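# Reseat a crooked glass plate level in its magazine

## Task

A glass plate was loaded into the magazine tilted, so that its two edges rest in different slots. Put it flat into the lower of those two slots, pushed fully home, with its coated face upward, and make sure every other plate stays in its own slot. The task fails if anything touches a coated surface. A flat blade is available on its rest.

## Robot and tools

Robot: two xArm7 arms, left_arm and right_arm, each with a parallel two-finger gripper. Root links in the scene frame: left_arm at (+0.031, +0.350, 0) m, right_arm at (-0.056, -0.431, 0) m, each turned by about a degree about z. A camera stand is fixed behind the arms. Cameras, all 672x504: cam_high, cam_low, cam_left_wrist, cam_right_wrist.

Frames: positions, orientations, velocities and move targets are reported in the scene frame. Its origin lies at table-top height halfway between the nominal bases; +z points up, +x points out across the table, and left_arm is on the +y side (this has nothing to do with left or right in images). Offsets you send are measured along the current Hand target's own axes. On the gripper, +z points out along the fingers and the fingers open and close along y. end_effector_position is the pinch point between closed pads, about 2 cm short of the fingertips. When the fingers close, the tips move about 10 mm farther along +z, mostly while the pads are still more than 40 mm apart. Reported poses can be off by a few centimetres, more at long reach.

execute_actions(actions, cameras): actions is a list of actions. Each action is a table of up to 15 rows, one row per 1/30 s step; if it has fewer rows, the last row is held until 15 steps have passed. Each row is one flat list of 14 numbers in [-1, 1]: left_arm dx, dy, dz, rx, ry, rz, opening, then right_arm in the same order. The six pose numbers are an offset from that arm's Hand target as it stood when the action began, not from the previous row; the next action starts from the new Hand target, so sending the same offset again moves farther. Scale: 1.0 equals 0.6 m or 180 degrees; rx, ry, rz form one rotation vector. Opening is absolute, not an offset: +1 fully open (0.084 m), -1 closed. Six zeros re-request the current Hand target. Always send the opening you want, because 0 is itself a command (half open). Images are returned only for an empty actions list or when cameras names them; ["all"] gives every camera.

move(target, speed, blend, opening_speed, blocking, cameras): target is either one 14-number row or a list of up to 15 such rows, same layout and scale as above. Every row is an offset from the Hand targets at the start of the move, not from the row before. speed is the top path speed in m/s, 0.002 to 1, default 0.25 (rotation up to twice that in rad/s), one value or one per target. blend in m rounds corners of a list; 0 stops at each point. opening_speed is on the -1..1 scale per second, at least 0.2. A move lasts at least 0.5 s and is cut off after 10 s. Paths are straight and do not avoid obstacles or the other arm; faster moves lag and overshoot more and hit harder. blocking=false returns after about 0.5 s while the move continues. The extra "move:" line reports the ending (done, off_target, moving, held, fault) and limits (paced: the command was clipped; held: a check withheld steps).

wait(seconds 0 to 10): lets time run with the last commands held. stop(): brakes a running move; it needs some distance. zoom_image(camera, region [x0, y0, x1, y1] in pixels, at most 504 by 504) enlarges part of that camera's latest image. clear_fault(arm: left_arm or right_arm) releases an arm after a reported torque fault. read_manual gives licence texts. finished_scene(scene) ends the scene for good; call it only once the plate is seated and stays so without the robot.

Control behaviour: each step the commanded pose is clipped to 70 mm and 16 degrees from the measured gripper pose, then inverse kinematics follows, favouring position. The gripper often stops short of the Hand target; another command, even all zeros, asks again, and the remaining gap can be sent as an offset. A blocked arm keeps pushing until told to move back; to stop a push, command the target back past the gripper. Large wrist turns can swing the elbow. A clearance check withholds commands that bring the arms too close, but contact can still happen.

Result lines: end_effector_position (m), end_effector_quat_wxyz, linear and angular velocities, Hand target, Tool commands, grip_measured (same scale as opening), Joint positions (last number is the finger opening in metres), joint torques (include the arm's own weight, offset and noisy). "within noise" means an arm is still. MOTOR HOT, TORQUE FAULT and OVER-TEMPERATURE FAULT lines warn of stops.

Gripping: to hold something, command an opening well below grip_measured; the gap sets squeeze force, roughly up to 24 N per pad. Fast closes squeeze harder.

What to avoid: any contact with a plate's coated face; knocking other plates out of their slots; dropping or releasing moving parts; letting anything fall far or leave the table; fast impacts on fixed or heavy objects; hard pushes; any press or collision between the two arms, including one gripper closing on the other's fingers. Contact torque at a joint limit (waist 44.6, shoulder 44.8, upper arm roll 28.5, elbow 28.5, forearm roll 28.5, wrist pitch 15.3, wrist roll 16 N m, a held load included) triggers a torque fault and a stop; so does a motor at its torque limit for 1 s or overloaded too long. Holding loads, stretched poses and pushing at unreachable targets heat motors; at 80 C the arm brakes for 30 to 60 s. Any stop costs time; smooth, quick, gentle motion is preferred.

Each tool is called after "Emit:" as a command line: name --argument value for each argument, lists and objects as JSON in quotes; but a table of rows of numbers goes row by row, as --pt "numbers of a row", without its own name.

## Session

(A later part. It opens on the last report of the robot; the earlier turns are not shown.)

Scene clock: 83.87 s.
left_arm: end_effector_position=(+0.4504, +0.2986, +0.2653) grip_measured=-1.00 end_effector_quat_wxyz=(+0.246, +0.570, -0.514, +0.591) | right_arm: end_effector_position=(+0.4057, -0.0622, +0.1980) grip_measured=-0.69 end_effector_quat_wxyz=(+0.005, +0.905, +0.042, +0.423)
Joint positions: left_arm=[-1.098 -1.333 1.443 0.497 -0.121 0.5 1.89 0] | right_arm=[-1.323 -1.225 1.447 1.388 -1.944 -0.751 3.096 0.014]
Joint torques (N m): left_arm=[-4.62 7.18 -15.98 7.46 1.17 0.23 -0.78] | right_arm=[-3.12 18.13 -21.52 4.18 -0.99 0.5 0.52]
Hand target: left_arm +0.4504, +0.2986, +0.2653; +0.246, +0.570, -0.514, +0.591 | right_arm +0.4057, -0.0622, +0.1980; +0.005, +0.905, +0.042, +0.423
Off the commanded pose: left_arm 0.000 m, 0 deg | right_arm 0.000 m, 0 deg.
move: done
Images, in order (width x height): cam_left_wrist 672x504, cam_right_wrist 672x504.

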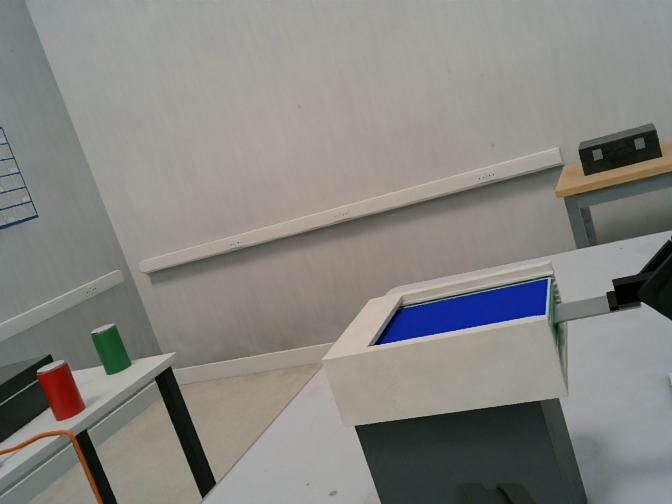

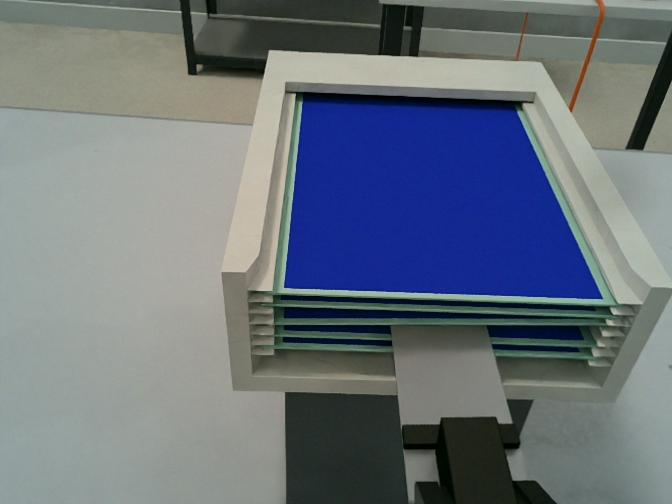

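Emit:
move --pt "0 0 0 0 0 0 -1 -0.0005 0 0.0004 0 0 0 -1" --pt "0 0 0 0 0 0 -1 -0.0219 0 -0.0251 0 0 0 -1" --speed 0.02 --cameras '["cam_left_wrist","cam_right_wrist"]'

Emit:
zoom_image --camera "cam_left_wrist" --region '[532, 250, 612, 340]'

Emit:
zoom_image --camera "cam_right_wrist" --region '[230, 250, 440, 360]'

Emit:
zoom_image --camera "cam_right_wrist" --region '[430, 250, 640, 360]'

Scene clock: 86.77 s.
left_arm: end_effector_position=(+0.4504, +0.2986, +0.2653) grip_measured=-1.00 end_effector_quat_wxyz=(+0.246, +0.570, -0.514, +0.591) | right_arm: end_effector_position=(+0.3858, -0.0636, +0.1977) grip_measured=-0.69 end_effector_quat_wxyz=(+0.005, +0.905, +0.042, +0.423)
Joint positions: left_arm=[-1.098 -1.333 1.443 0.497 -0.121 0.5 1.89 0] | right_arm=[-1.252 -1.227 1.427 1.325 -1.954 -0.747 3.102 0.014]
Joint torques (N m): left_arm=[-4.18 7.06 -16.02 7.44 1.31 0.36 -0.7] | right_arm=[2.23 16.97 -21.54 2.97 -1.05 1.85 0.6]
Hand target: left_arm +0.4504, +0.2986, +0.2653; +0.246, +0.570, -0.514, +0.591 | right_arm +0.3858, -0.0636, +0.1977; +0.005, +0.905, +0.042, +0.423
Off the commanded pose: left_arm 0.000 m, 0 deg | right_arm 0.000 m, 0 deg.
move: done
Images, in order (width x height): cam_left_wrist 672x504, cam_right_wrist 672x504.

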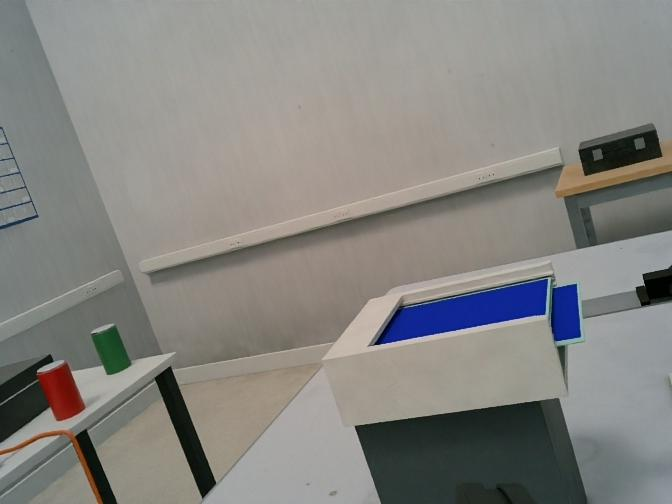

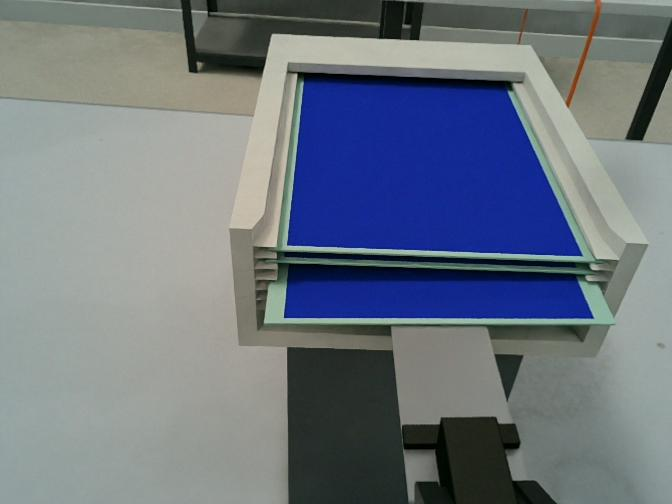

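Scaled by 5.600 from the camera's 672x504 image, which has a finer 960x720 frame.

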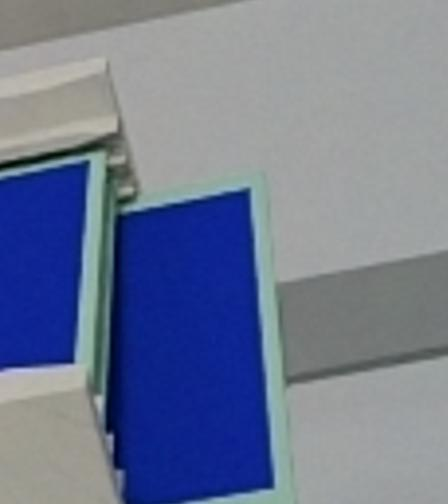

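Scaled by 2.400 from the camera's 672x504 image, which has a finer 960x720 frame.

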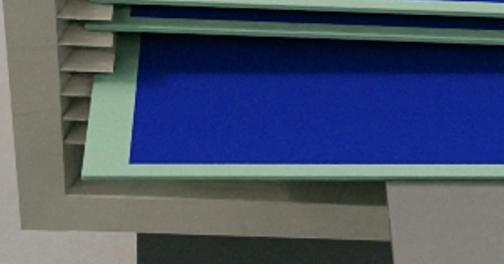

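Scaled by 2.400 from the camera's 672x504 image, which has a finer 960x720 frame.

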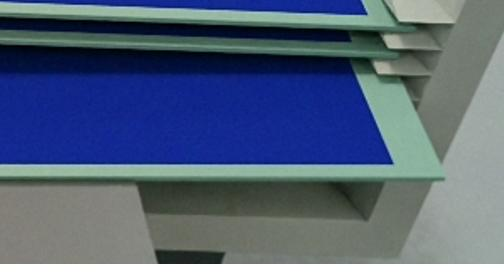

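Emit:
move --target '[0,0,0,0,0,0,-1,-0.1393,0,-0.166,0,0,0,-1]' --speed 0.05 --cameras '["cam_left_wrist","cam_right_wrist"]'

Scene clock: 89.90 s.
left_arm: end_effector_position=(+0.4504, +0.2986, +0.2653) grip_measured=-1.00 end_effector_quat_wxyz=(+0.246, +0.570, -0.514, +0.591) | right_arm: end_effector_position=(+0.2561, -0.0728, +0.1978) grip_measured=-0.69 end_effector_quat_wxyz=(+0.005, +0.905, +0.042, +0.422)
Joint positions: left_arm=[-1.098 -1.333 1.443 0.497 -0.121 0.5 1.89 0] | right_arm=[-0.834 -1.334 1.284 1.038 -2.051 -0.824 3.251 0.014]
Joint torques (N m): left_arm=[-4.21 7.23 -16.06 7.72 0.86 0.38 -0.87] | right_arm=[2.53 13.04 -20.66 2.5 -1.35 0.37 0.65]
Hand target: left_arm +0.4504, +0.2986, +0.2653; +0.246, +0.570, -0.514, +0.591 | right_arm +0.2561, -0.0728, +0.1978; +0.005, +0.905, +0.042, +0.423
Off the commanded pose: left_arm 0.000 m, 0 deg | right_arm 0.000 m, 0 deg.
move: done
Images, in order (width x height): cam_left_wrist 672x504, cam_right_wrist 672x504.

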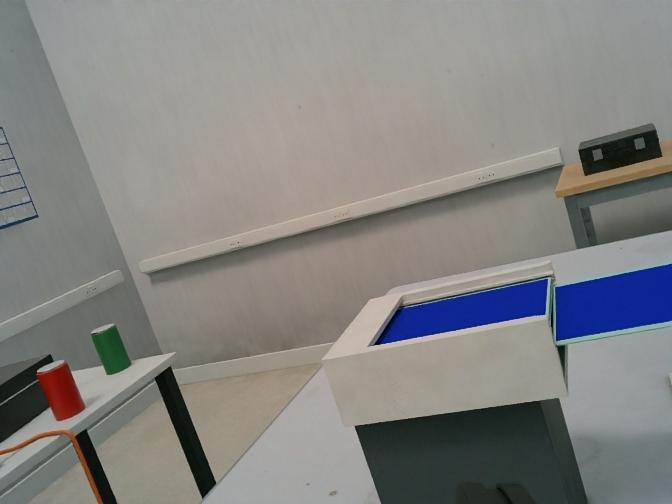

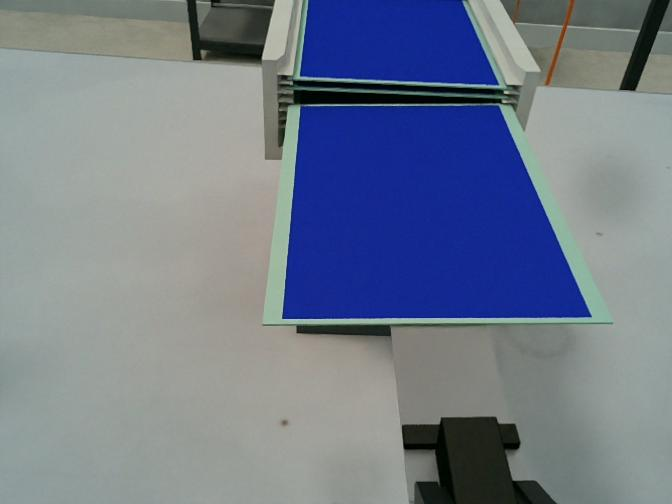

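Emit:
zoom_image --camera "cam_left_wrist" --region '[532, 250, 612, 340]'

Emit:
zoom_image --camera "cam_right_wrist" --region '[260, 60, 560, 180]'

Scaled by 5.600 from the camera's 672x504 image, which has a finer 960x720 frame.

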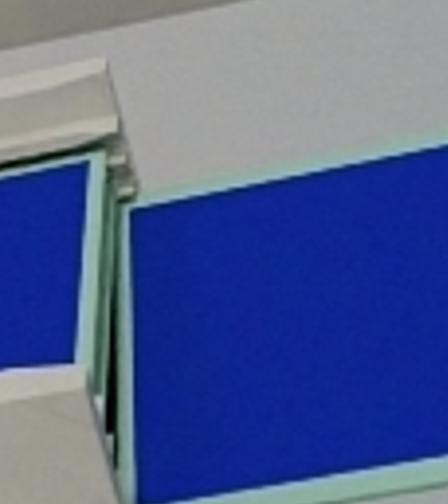

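Scaled by 1.680 from the camera's 672x504 image, which has a finer 960x720 frame.

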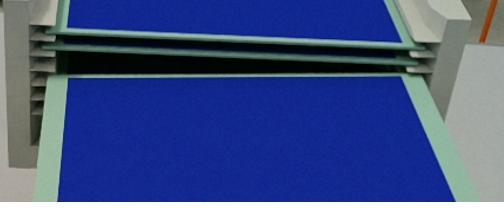

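Emit:
move --pt "0 0 0 0 0 0 -1 -0.0181 0 -0.0215 0 0 0 -1" --pt "0 0 0 0 0 0 -1 -0.0213 0 -0.0188 0.0093 0 0.0111 -1" --speed 0.03 --cameras '["cam_left_wrist","cam_right_wrist"]'

Emit:
zoom_image --camera "cam_left_wrist" --region '[532, 250, 612, 340]'

Emit:
zoom_image --camera "cam_right_wrist" --region '[260, 50, 410, 150]'

Emit:
zoom_image --camera "cam_right_wrist" --region '[400, 50, 550, 150]'

Scene clock: 92.40 s.
left_arm: end_effector_position=(+0.4504, +0.2986, +0.2653) grip_measured=-1.00 end_effector_quat_wxyz=(+0.246, +0.570, -0.514, +0.591) | right_arm: end_effector_position=(+0.2393, -0.0741, +0.1953) grip_measured=-0.69 end_effector_quat_wxyz=(-0.015, +0.906, +0.032, +0.422)
Joint positions: left_arm=[-1.098 -1.333 1.443 0.497 -0.121 0.5 1.89 0] | right_arm=[-0.765 -1.335 1.27 0.975 -2.031 -0.811 3.267 0.014]
Joint torques (N m): left_arm=[-4.39 6.84 -16.04 7.44 1.16 0.36 -0.73] | right_arm=[2.1 15.94 -17.19 2.47 1.06 1.82 -0.33]
Hand target: left_arm +0.4504, +0.2986, +0.2653; +0.246, +0.570, -0.514, +0.591 | right_arm +0.2393, -0.0741, +0.1953; -0.015, +0.906, +0.032, +0.422
Off the commanded pose: left_arm 0.000 m, 0 deg | right_arm 0.000 m, 0 deg.
move: done
Images, in order (width x height): cam_left_wrist 672x504, cam_right_wrist 672x504.

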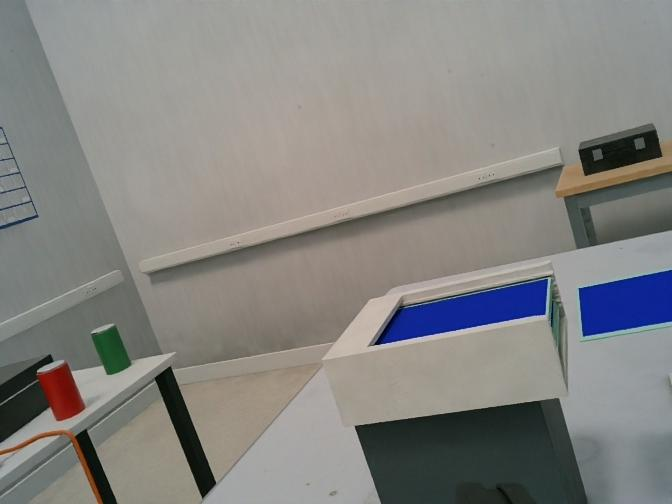

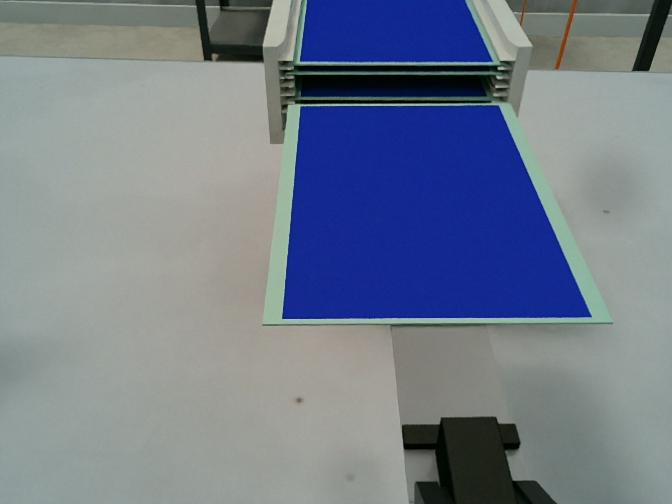

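Scaled by 5.600 from the camera's 672x504 image, which has a finer 960x720 frame.

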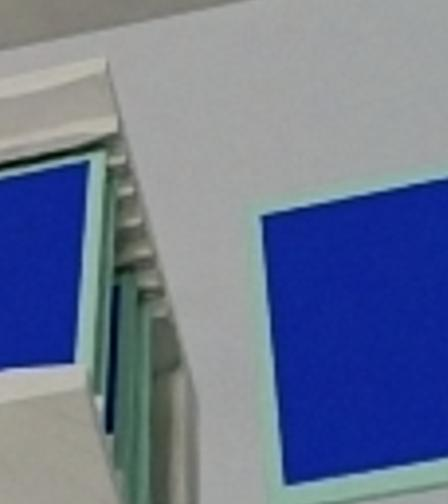

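Scaled by 3.360 from the camera's 672x504 image, which has a finer 960x720 frame.

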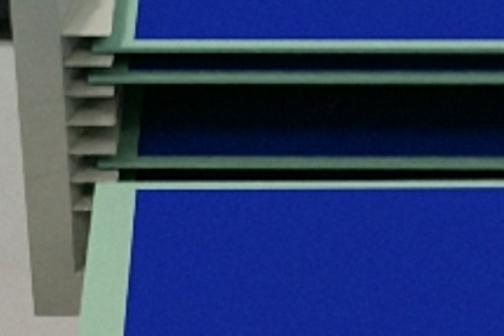

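Scaled by 3.360 from the camera's 672x504 image, which has a finer 960x720 frame.

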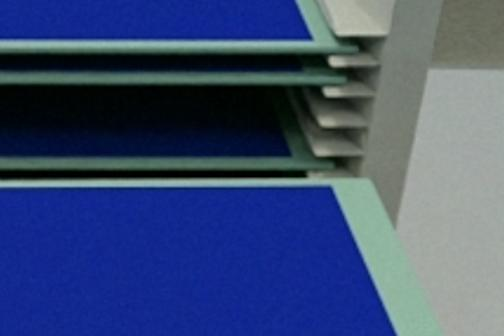

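Emit:
move --pt "0 0 0 0 0 0 -1 -0.0006 -0.0027 0.0005 0 0 0 -1" --pt "0 0 0 0 0 0 -1 0.0112 -0.0027 0.0146 0 0 0 -1" --speed 0.03 --cameras '["cam_left_wrist","cam_right_wrist"]'

Emit:
zoom_image --camera "cam_left_wrist" --region '[532, 250, 612, 340]'

Emit:
zoom_image --camera "cam_right_wrist" --region '[260, 60, 410, 160]'

Emit:
zoom_image --camera "cam_right_wrist" --region '[400, 60, 550, 160]'

Scene clock: 94.37 s.
left_arm: end_effector_position=(+0.4504, +0.2986, +0.2653) grip_measured=-1.00 end_effector_quat_wxyz=(+0.246, +0.570, -0.514, +0.591) | right_arm: end_effector_position=(+0.2502, -0.0717, +0.1948) grip_measured=-0.69 end_effector_quat_wxyz=(-0.015, +0.906, +0.032, +0.422)
Joint positions: left_arm=[-1.098 -1.333 1.443 0.497 -0.121 0.5 1.89 0] | right_arm=[-0.799 -1.322 1.283 0.995 -2.021 -0.799 3.251 0.014]
Joint torques (N m): left_arm=[-4.58 6.86 -16.23 7.57 1.15 0.4 -0.81] | right_arm=[-2.86 16.03 -17.54 4.27 0.88 1.87 -0.55]
Hand target: left_arm +0.4504, +0.2986, +0.2653; +0.246, +0.570, -0.514, +0.591 | right_arm +0.2502, -0.0717, +0.1948; -0.015, +0.906, +0.032, +0.422
Off the commanded pose: left_arm 0.000 m, 0 deg | right_arm 0.000 m, 0 deg.
move: done
Images, in order (width x height): cam_left_wrist 672x504, cam_right_wrist 672x504.

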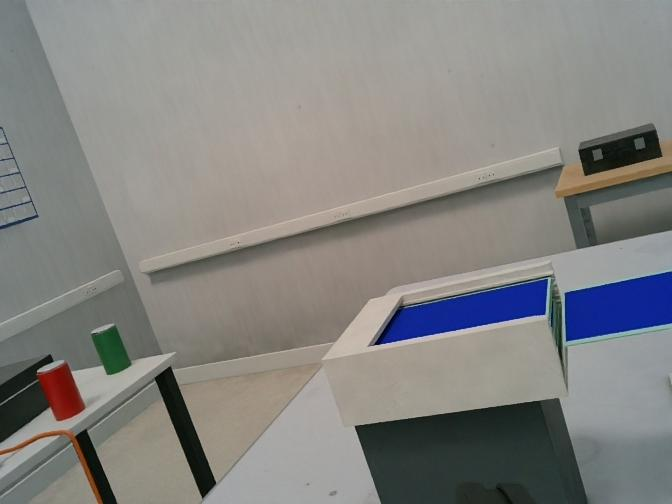

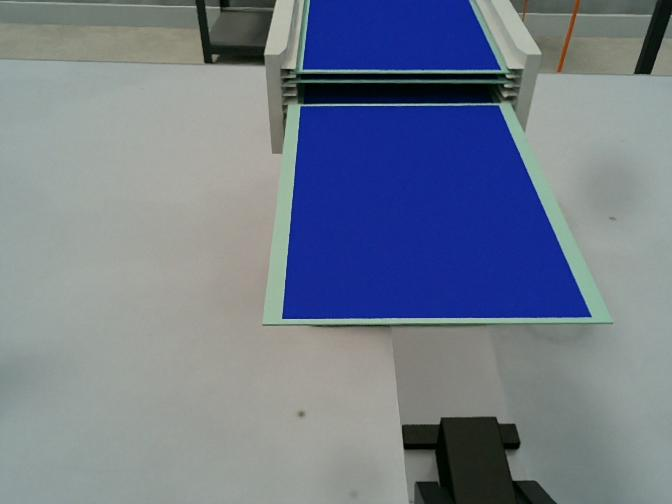

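Scaled by 5.600 from the camera's 672x504 image, which has a finer 960x720 frame.

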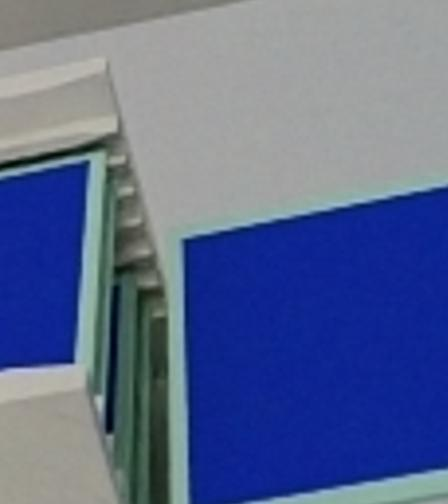

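Scaled by 3.360 from the camera's 672x504 image, which has a finer 960x720 frame.

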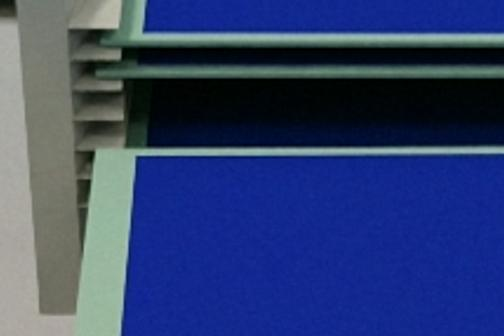

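Scaled by 3.360 from the camera's 672x504 image, which has a finer 960x720 frame.

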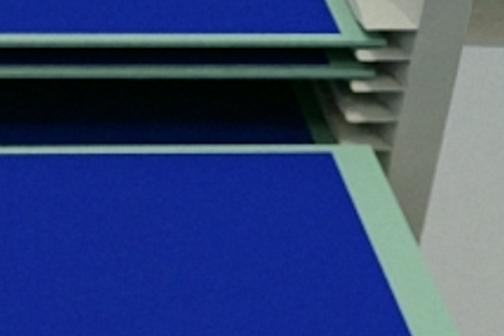

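Emit:
zoom_image --camera "cam_left_wrist" --region '[546, 272, 576, 312]'

Emit:
zoom_image --camera "cam_right_wrist" --region '[275, 65, 325, 120]'

Scaled by 12.600 from the camera's 672x504 image, which has a finer 960x720 frame.

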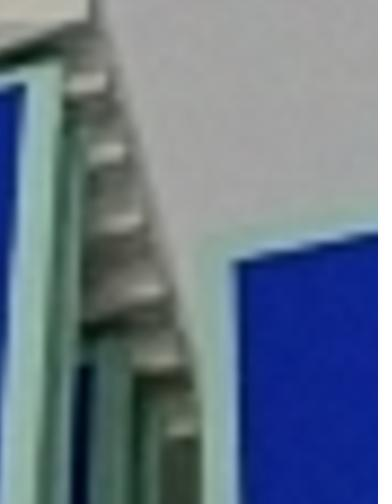

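Scaled by 9.164 from the camera's 672x504 image, which has a finer 960x720 frame.

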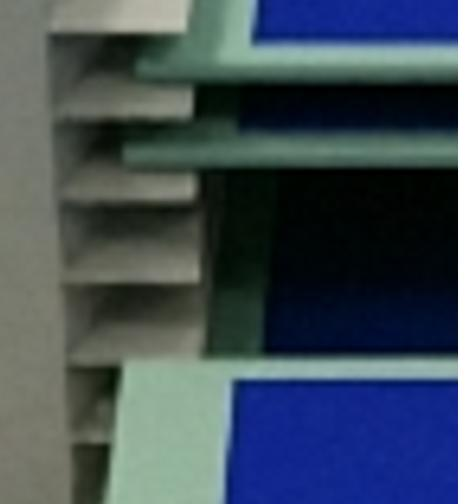

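Emit:
move --target '[0,0,0,0,0,0,-1,0.0027,0,0.0032,0,0,0,-1]' --speed 0.02 --cameras '["cam_left_wrist","cam_right_wrist"]'

Emit:
zoom_image --camera "cam_left_wrist" --region '[546, 272, 576, 312]'

Emit:
zoom_image --camera "cam_right_wrist" --region '[275, 70, 325, 125]'

Emit:
zoom_image --camera "cam_right_wrist" --region '[480, 70, 530, 125]'

Scene clock: 96.27 s.
left_arm: end_effector_position=(+0.4504, +0.2986, +0.2653) grip_measured=-1.00 end_effector_quat_wxyz=(+0.246, +0.570, -0.514, +0.591) | right_arm: end_effector_position=(+0.2527, -0.0716, +0.1948) grip_measured=-0.69 end_effector_quat_wxyz=(-0.015, +0.906, +0.032, +0.422)
Joint positions: left_arm=[-1.098 -1.333 1.443 0.497 -0.121 0.5 1.89 0] | right_arm=[-0.806 -1.318 1.285 0.999 -2.019 -0.796 3.247 0.014]
Joint torques (N m): left_arm=[-4.48 7.16 -16.12 7.57 0.9 0.33 -0.69] | right_arm=[-2.99 16.14 -17.52 3.98 0.96 1.68 -0.34]
Hand target: left_arm +0.4504, +0.2986, +0.2653; +0.246, +0.570, -0.514, +0.591 | right_arm +0.2527, -0.0716, +0.1948; -0.015, +0.906, +0.032, +0.422
Off the commanded pose: left_arm 0.000 m, 0 deg | right_arm 0.000 m, 0 deg.
move: done
Images, in order (width x height): cam_left_wrist 672x504, cam_right_wrist 672x504.

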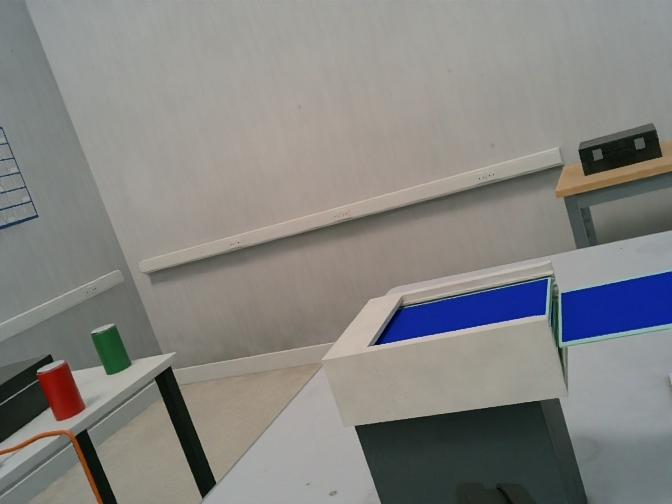

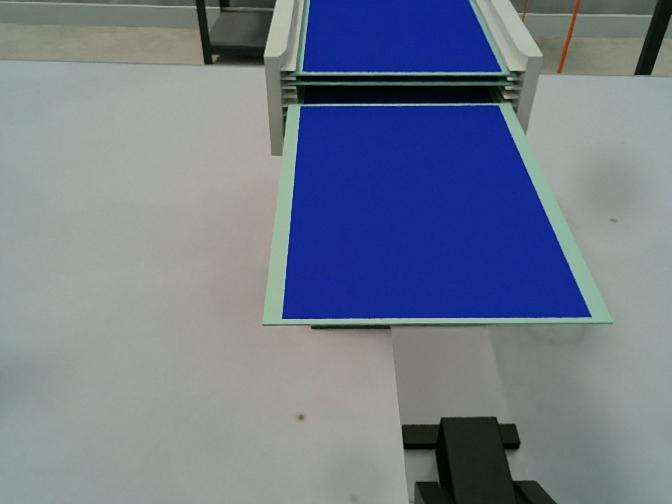

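Scaled by 12.600 from the camera's 672x504 image, which has a finer 960x720 frame.

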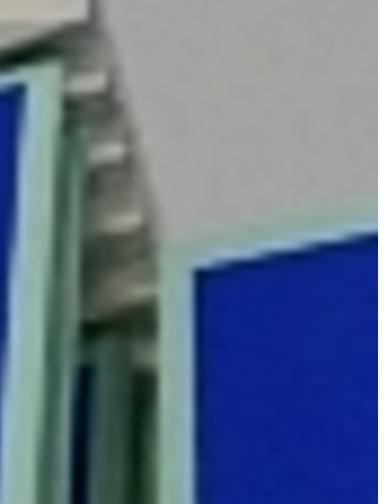

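Scaled by 9.164 from the camera's 672x504 image, which has a finer 960x720 frame.

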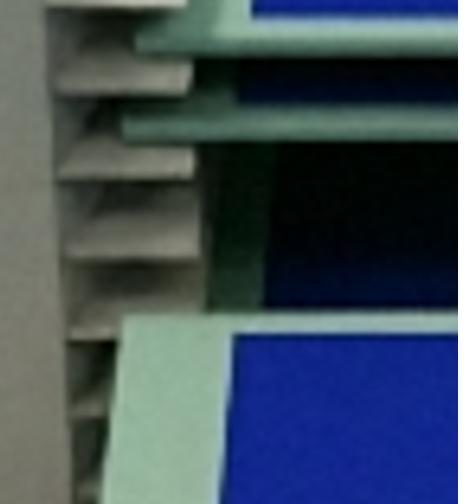

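Scaled by 9.164 from the camera's 672x504 image, which has a finer 960x720 frame.

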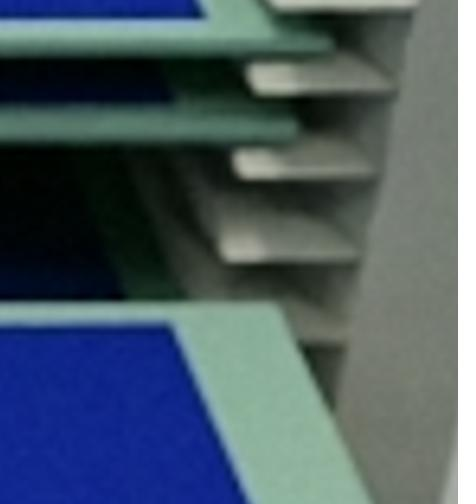

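Emit:
execute_actions --actions '[]' --cameras '["all"]'

Emit:
zoom_image --camera "cam_left_wrist" --region '[480, 230, 600, 320]'

Emit:
zoom_image --camera "cam_right_wrist" --region '[250, 50, 430, 185]'

Scene clock: 97.17 s.
left_arm: end_effector_position=(+0.4504, +0.2986, +0.2653) grip_measured=-1.00 end_effector_quat_wxyz=(+0.246, +0.570, -0.514, +0.591) | right_arm: end_effector_position=(+0.2527, -0.0716, +0.1948) grip_measured=-0.69 end_effector_quat_wxyz=(-0.015, +0.906, +0.032, +0.422)
Joint positions: left_arm=[-1.098 -1.333 1.443 0.497 -0.121 0.5 1.89 0] | right_arm=[-0.807 -1.318 1.285 0.999 -2.018 -0.796 3.246 0.014]
Joint velocities: within noise
Joint torques (N m): left_arm=[-4.44 6.9 -15.85 7.34 0.97 0.23 -0.65] | right_arm=[-3.03 16.15 -17.5 4.18 0.89 1.81 -0.43]
Hand target: left_arm +0.4504, +0.2986, +0.2653; +0.246, +0.570, -0.514, +0.591 | right_arm +0.2527, -0.0716, +0.1948; -0.015, +0.906, +0.032, +0.422
Tool commands: left_gripper/opening=-1.0 right_gripper/opening=-1.0
Off the commanded pose: left_arm 0.000 m, 0 deg | right_arm 0.000 m, 0 deg.

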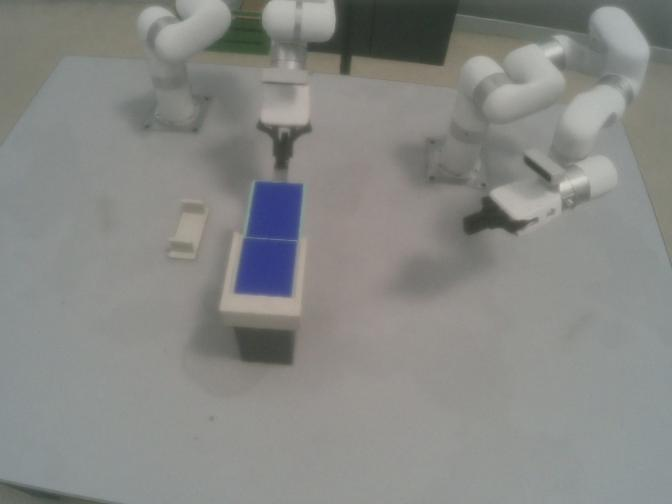

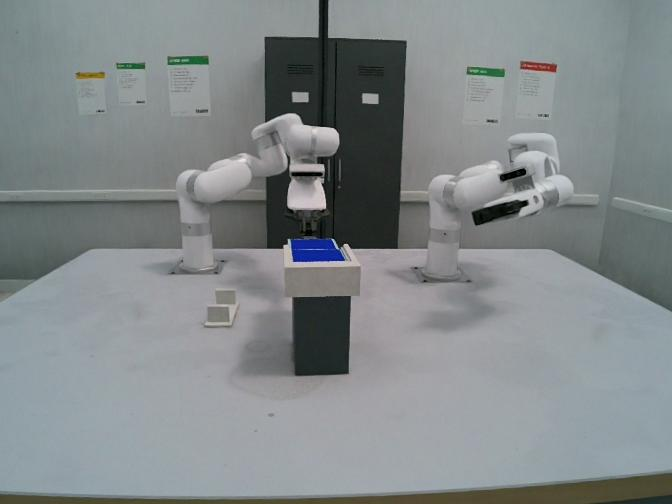

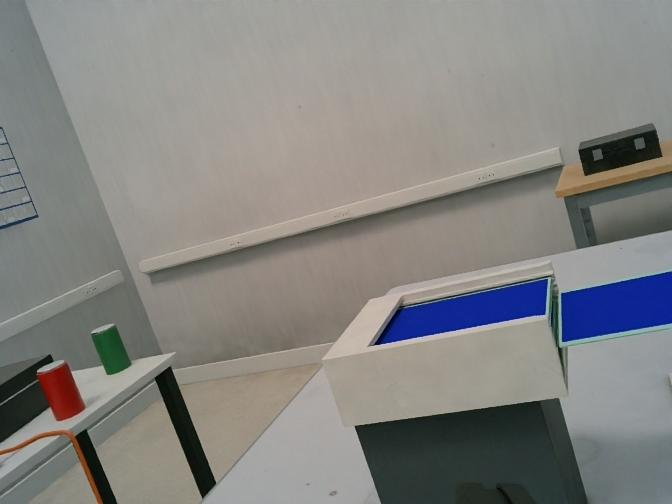

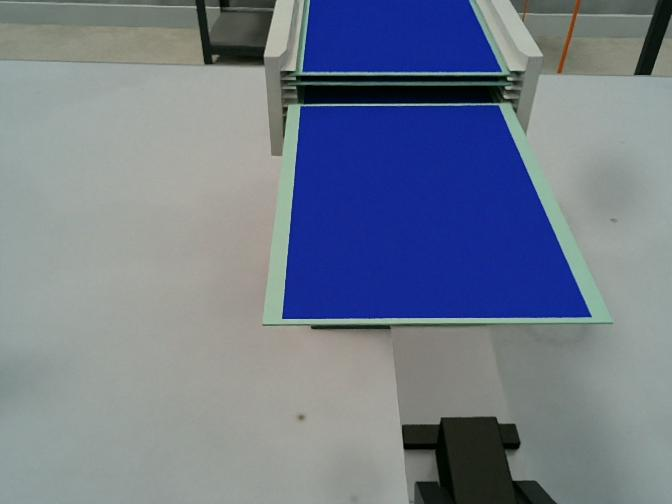

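Scaled by 4.200 from the camera's 672x504 image, which has a finer 960x720 frame.

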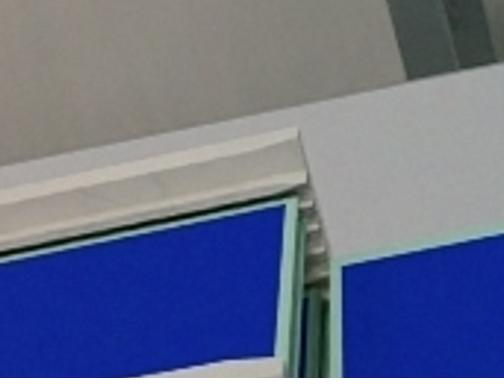

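Scaled by 2.800 from the camera's 672x504 image, which has a finer 960x720 frame.

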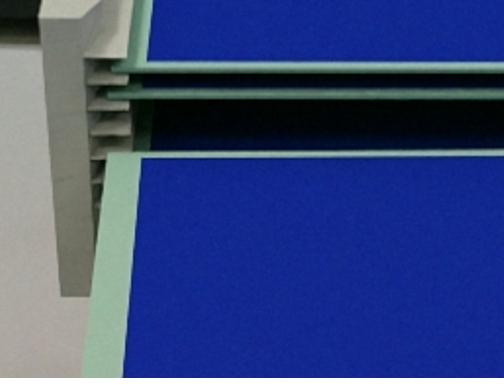

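Emit:
zoom_image --camera "cam_right_wrist" --region '[275, 65, 325, 125]'

Emit:
zoom_image --camera "cam_right_wrist" --region '[485, 65, 535, 125]'

Emit:
zoom_image --camera "cam_left_wrist" --region '[540, 265, 580, 345]'

Scaled by 8.400 from the camera's 672x504 image, which has a finer 960x720 frame.

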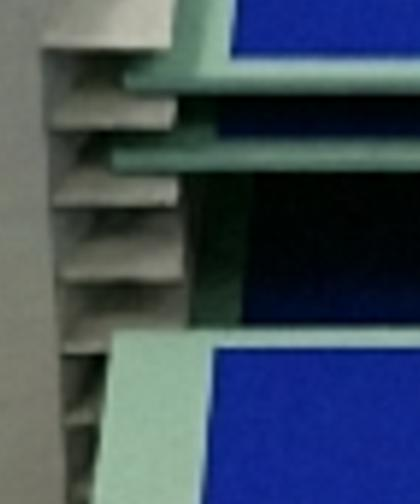

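Scaled by 8.400 from the camera's 672x504 image, which has a finer 960x720 frame.

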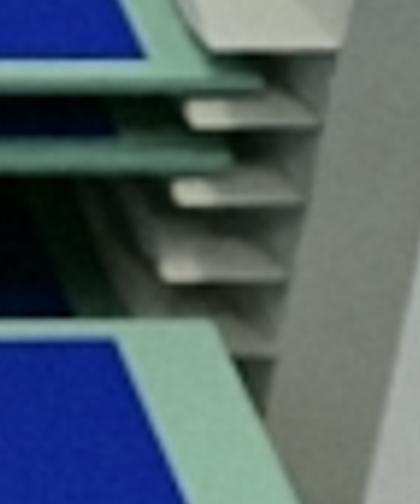

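Scaled by 6.300 from the camera's 672x504 image, which has a finer 960x720 frame.

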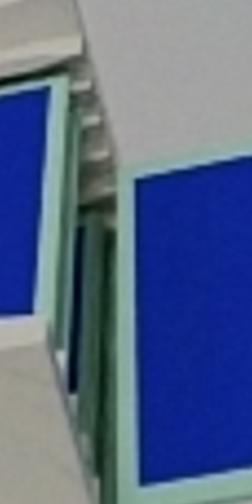

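Emit:
move --target '[0,0,0,0,0,0,-1, 0.00177,0,0.00029,0,0,0,-1]' --speed 0.02 --cameras '["cam_left_wrist","cam_right_wrist"]'

Emit:
zoom_image --camera "cam_right_wrist" --region '[275, 65, 325, 125]'

Emit:
zoom_image --camera "cam_left_wrist" --region '[546, 272, 576, 312]'

Emit:
zoom_image --camera "cam_left_wrist" --region '[540, 320, 580, 380]'

Scene clock: 99.17 s.
left_arm: end_effector_position=(+0.4504, +0.2986, +0.2653) grip_measured=-1.00 end_effector_quat_wxyz=(+0.246, +0.570, -0.514, +0.591) | right_arm: end_effector_position=(+0.2535, -0.0715, +0.1955) grip_measured=-0.69 end_effector_quat_wxyz=(-0.015, +0.906, +0.032, +0.422)
Joint positions: left_arm=[-1.098 -1.333 1.443 0.497 -0.121 0.5 1.89 0] | right_arm=[-0.809 -1.316 1.285 1.001 -2.019 -0.796 3.245 0.014]
Joint torques (N m): left_arm=[-4.07 6.33 -16.43 7.35 1.21 0.22 -0.76] | right_arm=[-3.04 16.38 -20.42 4.16 -1.13 0.23 -0.39]
Hand target: left_arm +0.4504, +0.2986, +0.2653; +0.246, +0.570, -0.514, +0.591 | right_arm +0.2535, -0.0715, +0.1955; -0.015, +0.906, +0.032, +0.422
Off the commanded pose: left_arm 0.000 m, 0 deg | right_arm 0.000 m, 0 deg.
move: done
Images, in order (width x height): cam_left_wrist 672x504, cam_right_wrist 672x504.

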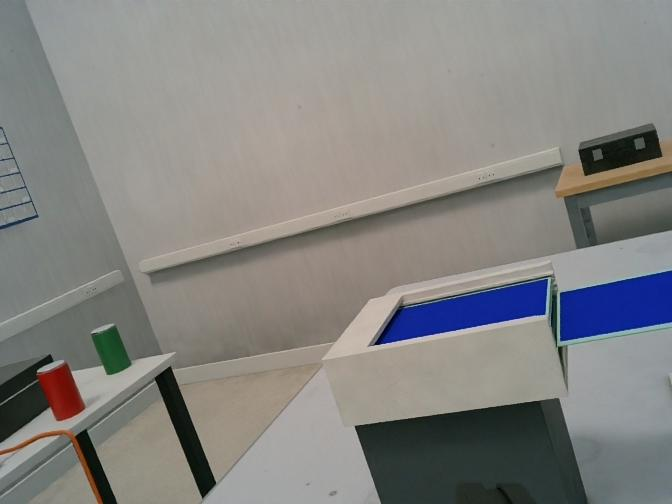

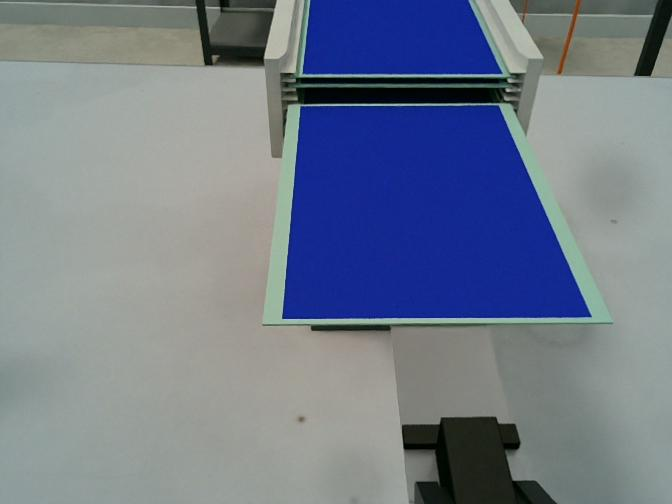

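Scaled by 8.400 from the camera's 672x504 image, which has a finer 960x720 frame.

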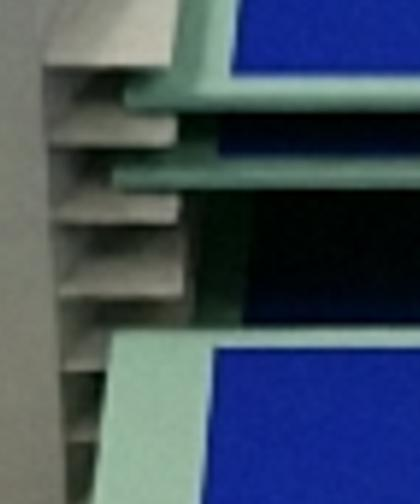

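Scaled by 12.600 from the camera's 672x504 image, which has a finer 960x720 frame.

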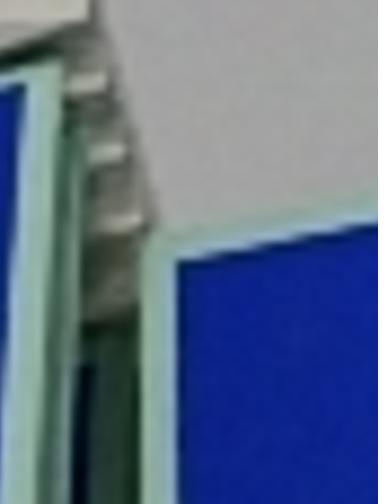

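Scaled by 8.400 from the camera's 672x504 image, which has a finer 960x720 frame.

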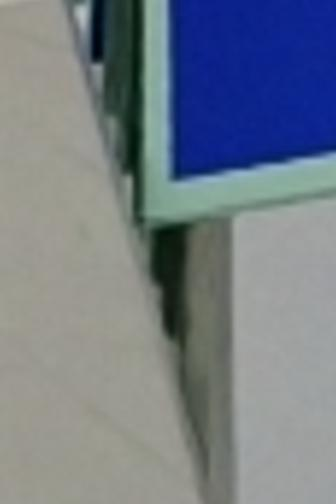

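Emit:
move --target '[0,0,0,0,0,0,-1, 0.00107,0,0.00128,0.0011,0,0.0013,-1]' --speed 0.02 --cameras '["cam_left_wrist","cam_right_wrist"]'

Emit:
zoom_image --camera "cam_right_wrist" --region '[275, 65, 325, 125]'

Emit:
zoom_image --camera "cam_right_wrist" --region '[485, 65, 535, 125]'

Emit:
zoom_image --camera "cam_left_wrist" --region '[546, 272, 576, 312]'

Scene clock: 100.53 s.
left_arm: end_effector_position=(+0.4504, +0.2986, +0.2653) grip_measured=-1.00 end_effector_quat_wxyz=(+0.246, +0.570, -0.514, +0.591) | right_arm: end_effector_position=(+0.2545, -0.0714, +0.1955) grip_measured=-0.69 end_effector_quat_wxyz=(-0.018, +0.906, +0.031, +0.422)
Joint positions: left_arm=[-1.098 -1.333 1.443 0.497 -0.121 0.5 1.89 0] | right_arm=[-0.81 -1.312 1.285 0.998 -2.014 -0.791 3.241 0.014]
Joint torques (N m): left_arm=[-4.69 6.36 -16.14 7.31 0.94 0.49 -0.71] | right_arm=[-2.78 16.07 -17.39 2.63 1.03 1.88 -0.32]
Hand target: left_arm +0.4504, +0.2986, +0.2653; +0.246, +0.570, -0.514, +0.591 | right_arm +0.2545, -0.0714, +0.1955; -0.018, +0.906, +0.031, +0.422
Off the commanded pose: left_arm 0.000 m, 0 deg | right_arm 0.000 m, 0 deg.
move: done
Images, in order (width x height): cam_left_wrist 672x504, cam_right_wrist 672x504.

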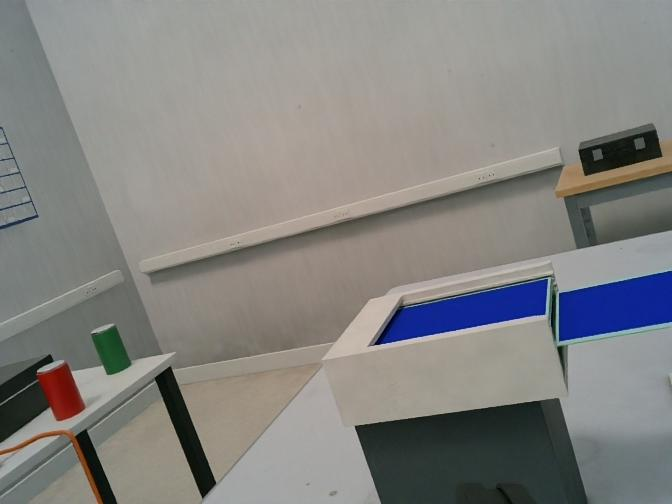

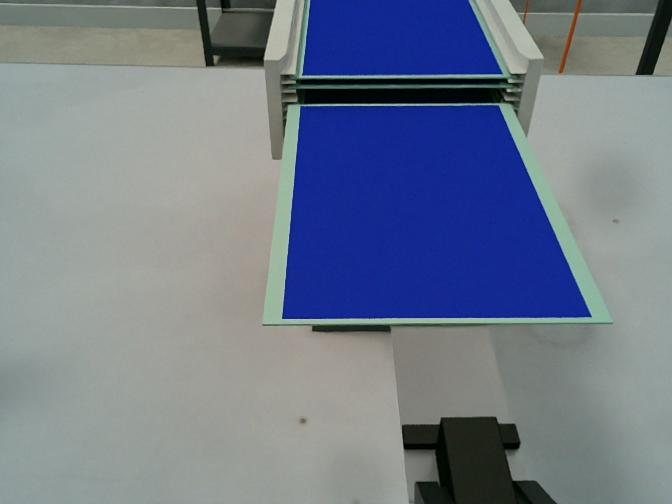

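Scaled by 8.400 from the camera's 672x504 image, which has a finer 960x720 frame.

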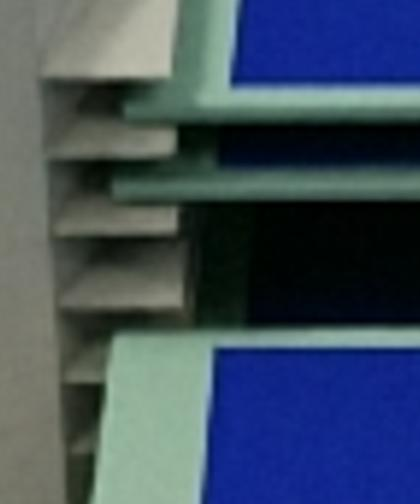

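Scaled by 8.400 from the camera's 672x504 image, which has a finer 960x720 frame.

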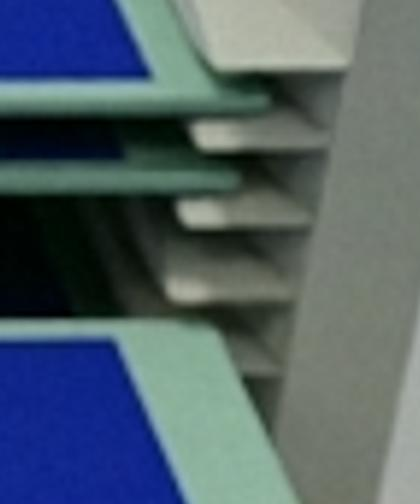

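Scaled by 12.600 from the camera's 672x504 image, which has a finer 960x720 frame.

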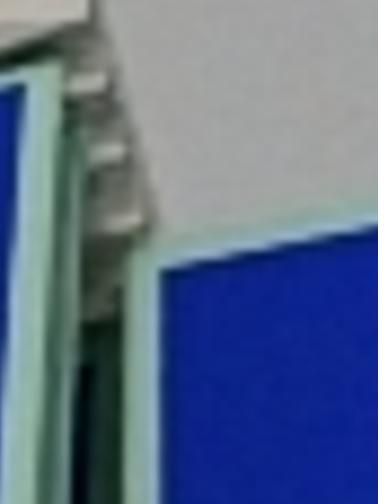

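Emit:
move --target '[0,0,0,0,0,0,-1, 0.00321,0,0.00384,0,0,0,-1]' --speed 0.02 --cameras '["cam_left_wrist","cam_right_wrist"]'

Emit:
zoom_image --camera "cam_right_wrist" --region '[275, 65, 325, 125]'

Emit:
zoom_image --camera "cam_right_wrist" --region '[485, 65, 535, 125]'

Emit:
zoom_image --camera "cam_left_wrist" --region '[546, 272, 576, 312]'

Scene clock: 101.50 s.
left_arm: end_effector_position=(+0.4504, +0.2986, +0.2653) grip_measured=-1.00 end_effector_quat_wxyz=(+0.246, +0.570, -0.514, +0.591) | right_arm: end_effector_position=(+0.2575, -0.0712, +0.1955) grip_measured=-0.69 end_effector_quat_wxyz=(-0.018, +0.906, +0.031, +0.422)
Joint positions: left_arm=[-1.098 -1.333 1.443 0.497 -0.121 0.5 1.89 0] | right_arm=[-0.819 -1.307 1.288 1.002 -2.011 -0.788 3.236 0.014]
Joint torques (N m): left_arm=[-3.97 6.44 -16.27 7.28 1.11 0.4 -0.71] | right_arm=[-2.92 15.94 -17.41 4.22 0.99 1.82 -0.4]
Hand target: left_arm +0.4504, +0.2986, +0.2653; +0.246, +0.570, -0.514, +0.591 | right_arm +0.2575, -0.0712, +0.1955; -0.018, +0.906, +0.031, +0.422
Off the commanded pose: left_arm 0.000 m, 0 deg | right_arm 0.000 m, 0 deg.
move: done
Images, in order (width x height): cam_left_wrist 672x504, cam_right_wrist 672x504.

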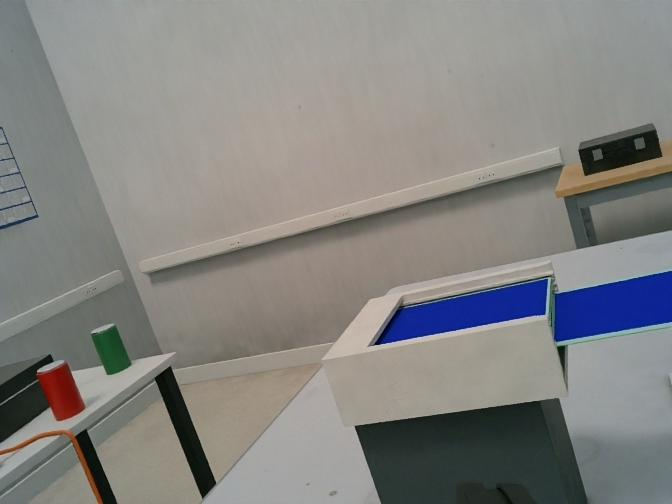

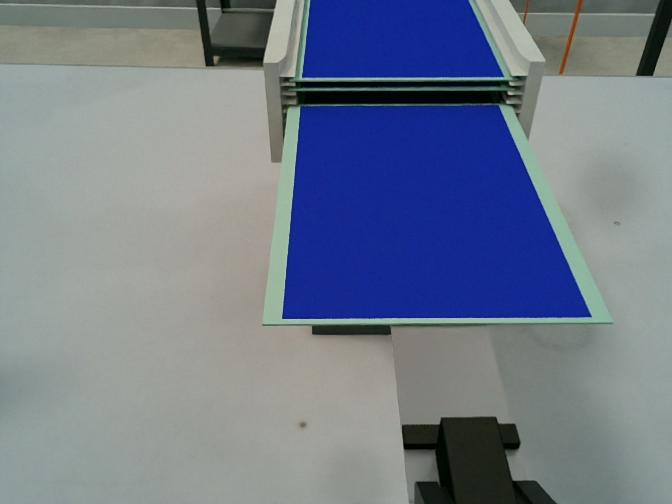

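Scaled by 8.400 from the camera's 672x504 image, which has a finer 960x720 frame.

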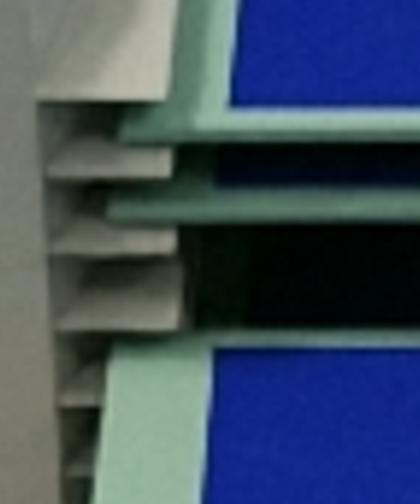

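Scaled by 8.400 from the camera's 672x504 image, which has a finer 960x720 frame.

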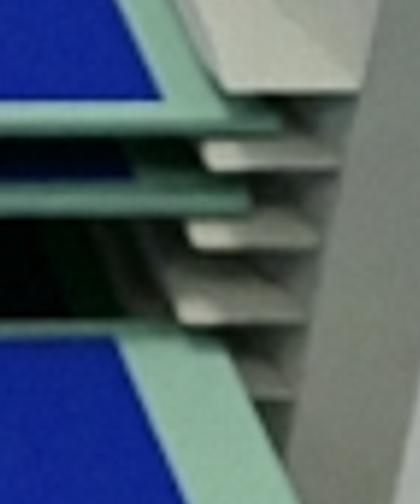

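Scaled by 12.600 from the camera's 672x504 image, which has a finer 960x720 frame.

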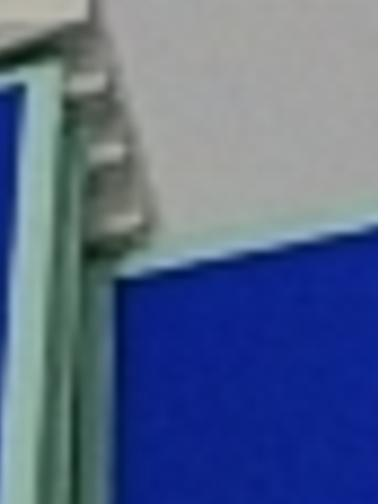

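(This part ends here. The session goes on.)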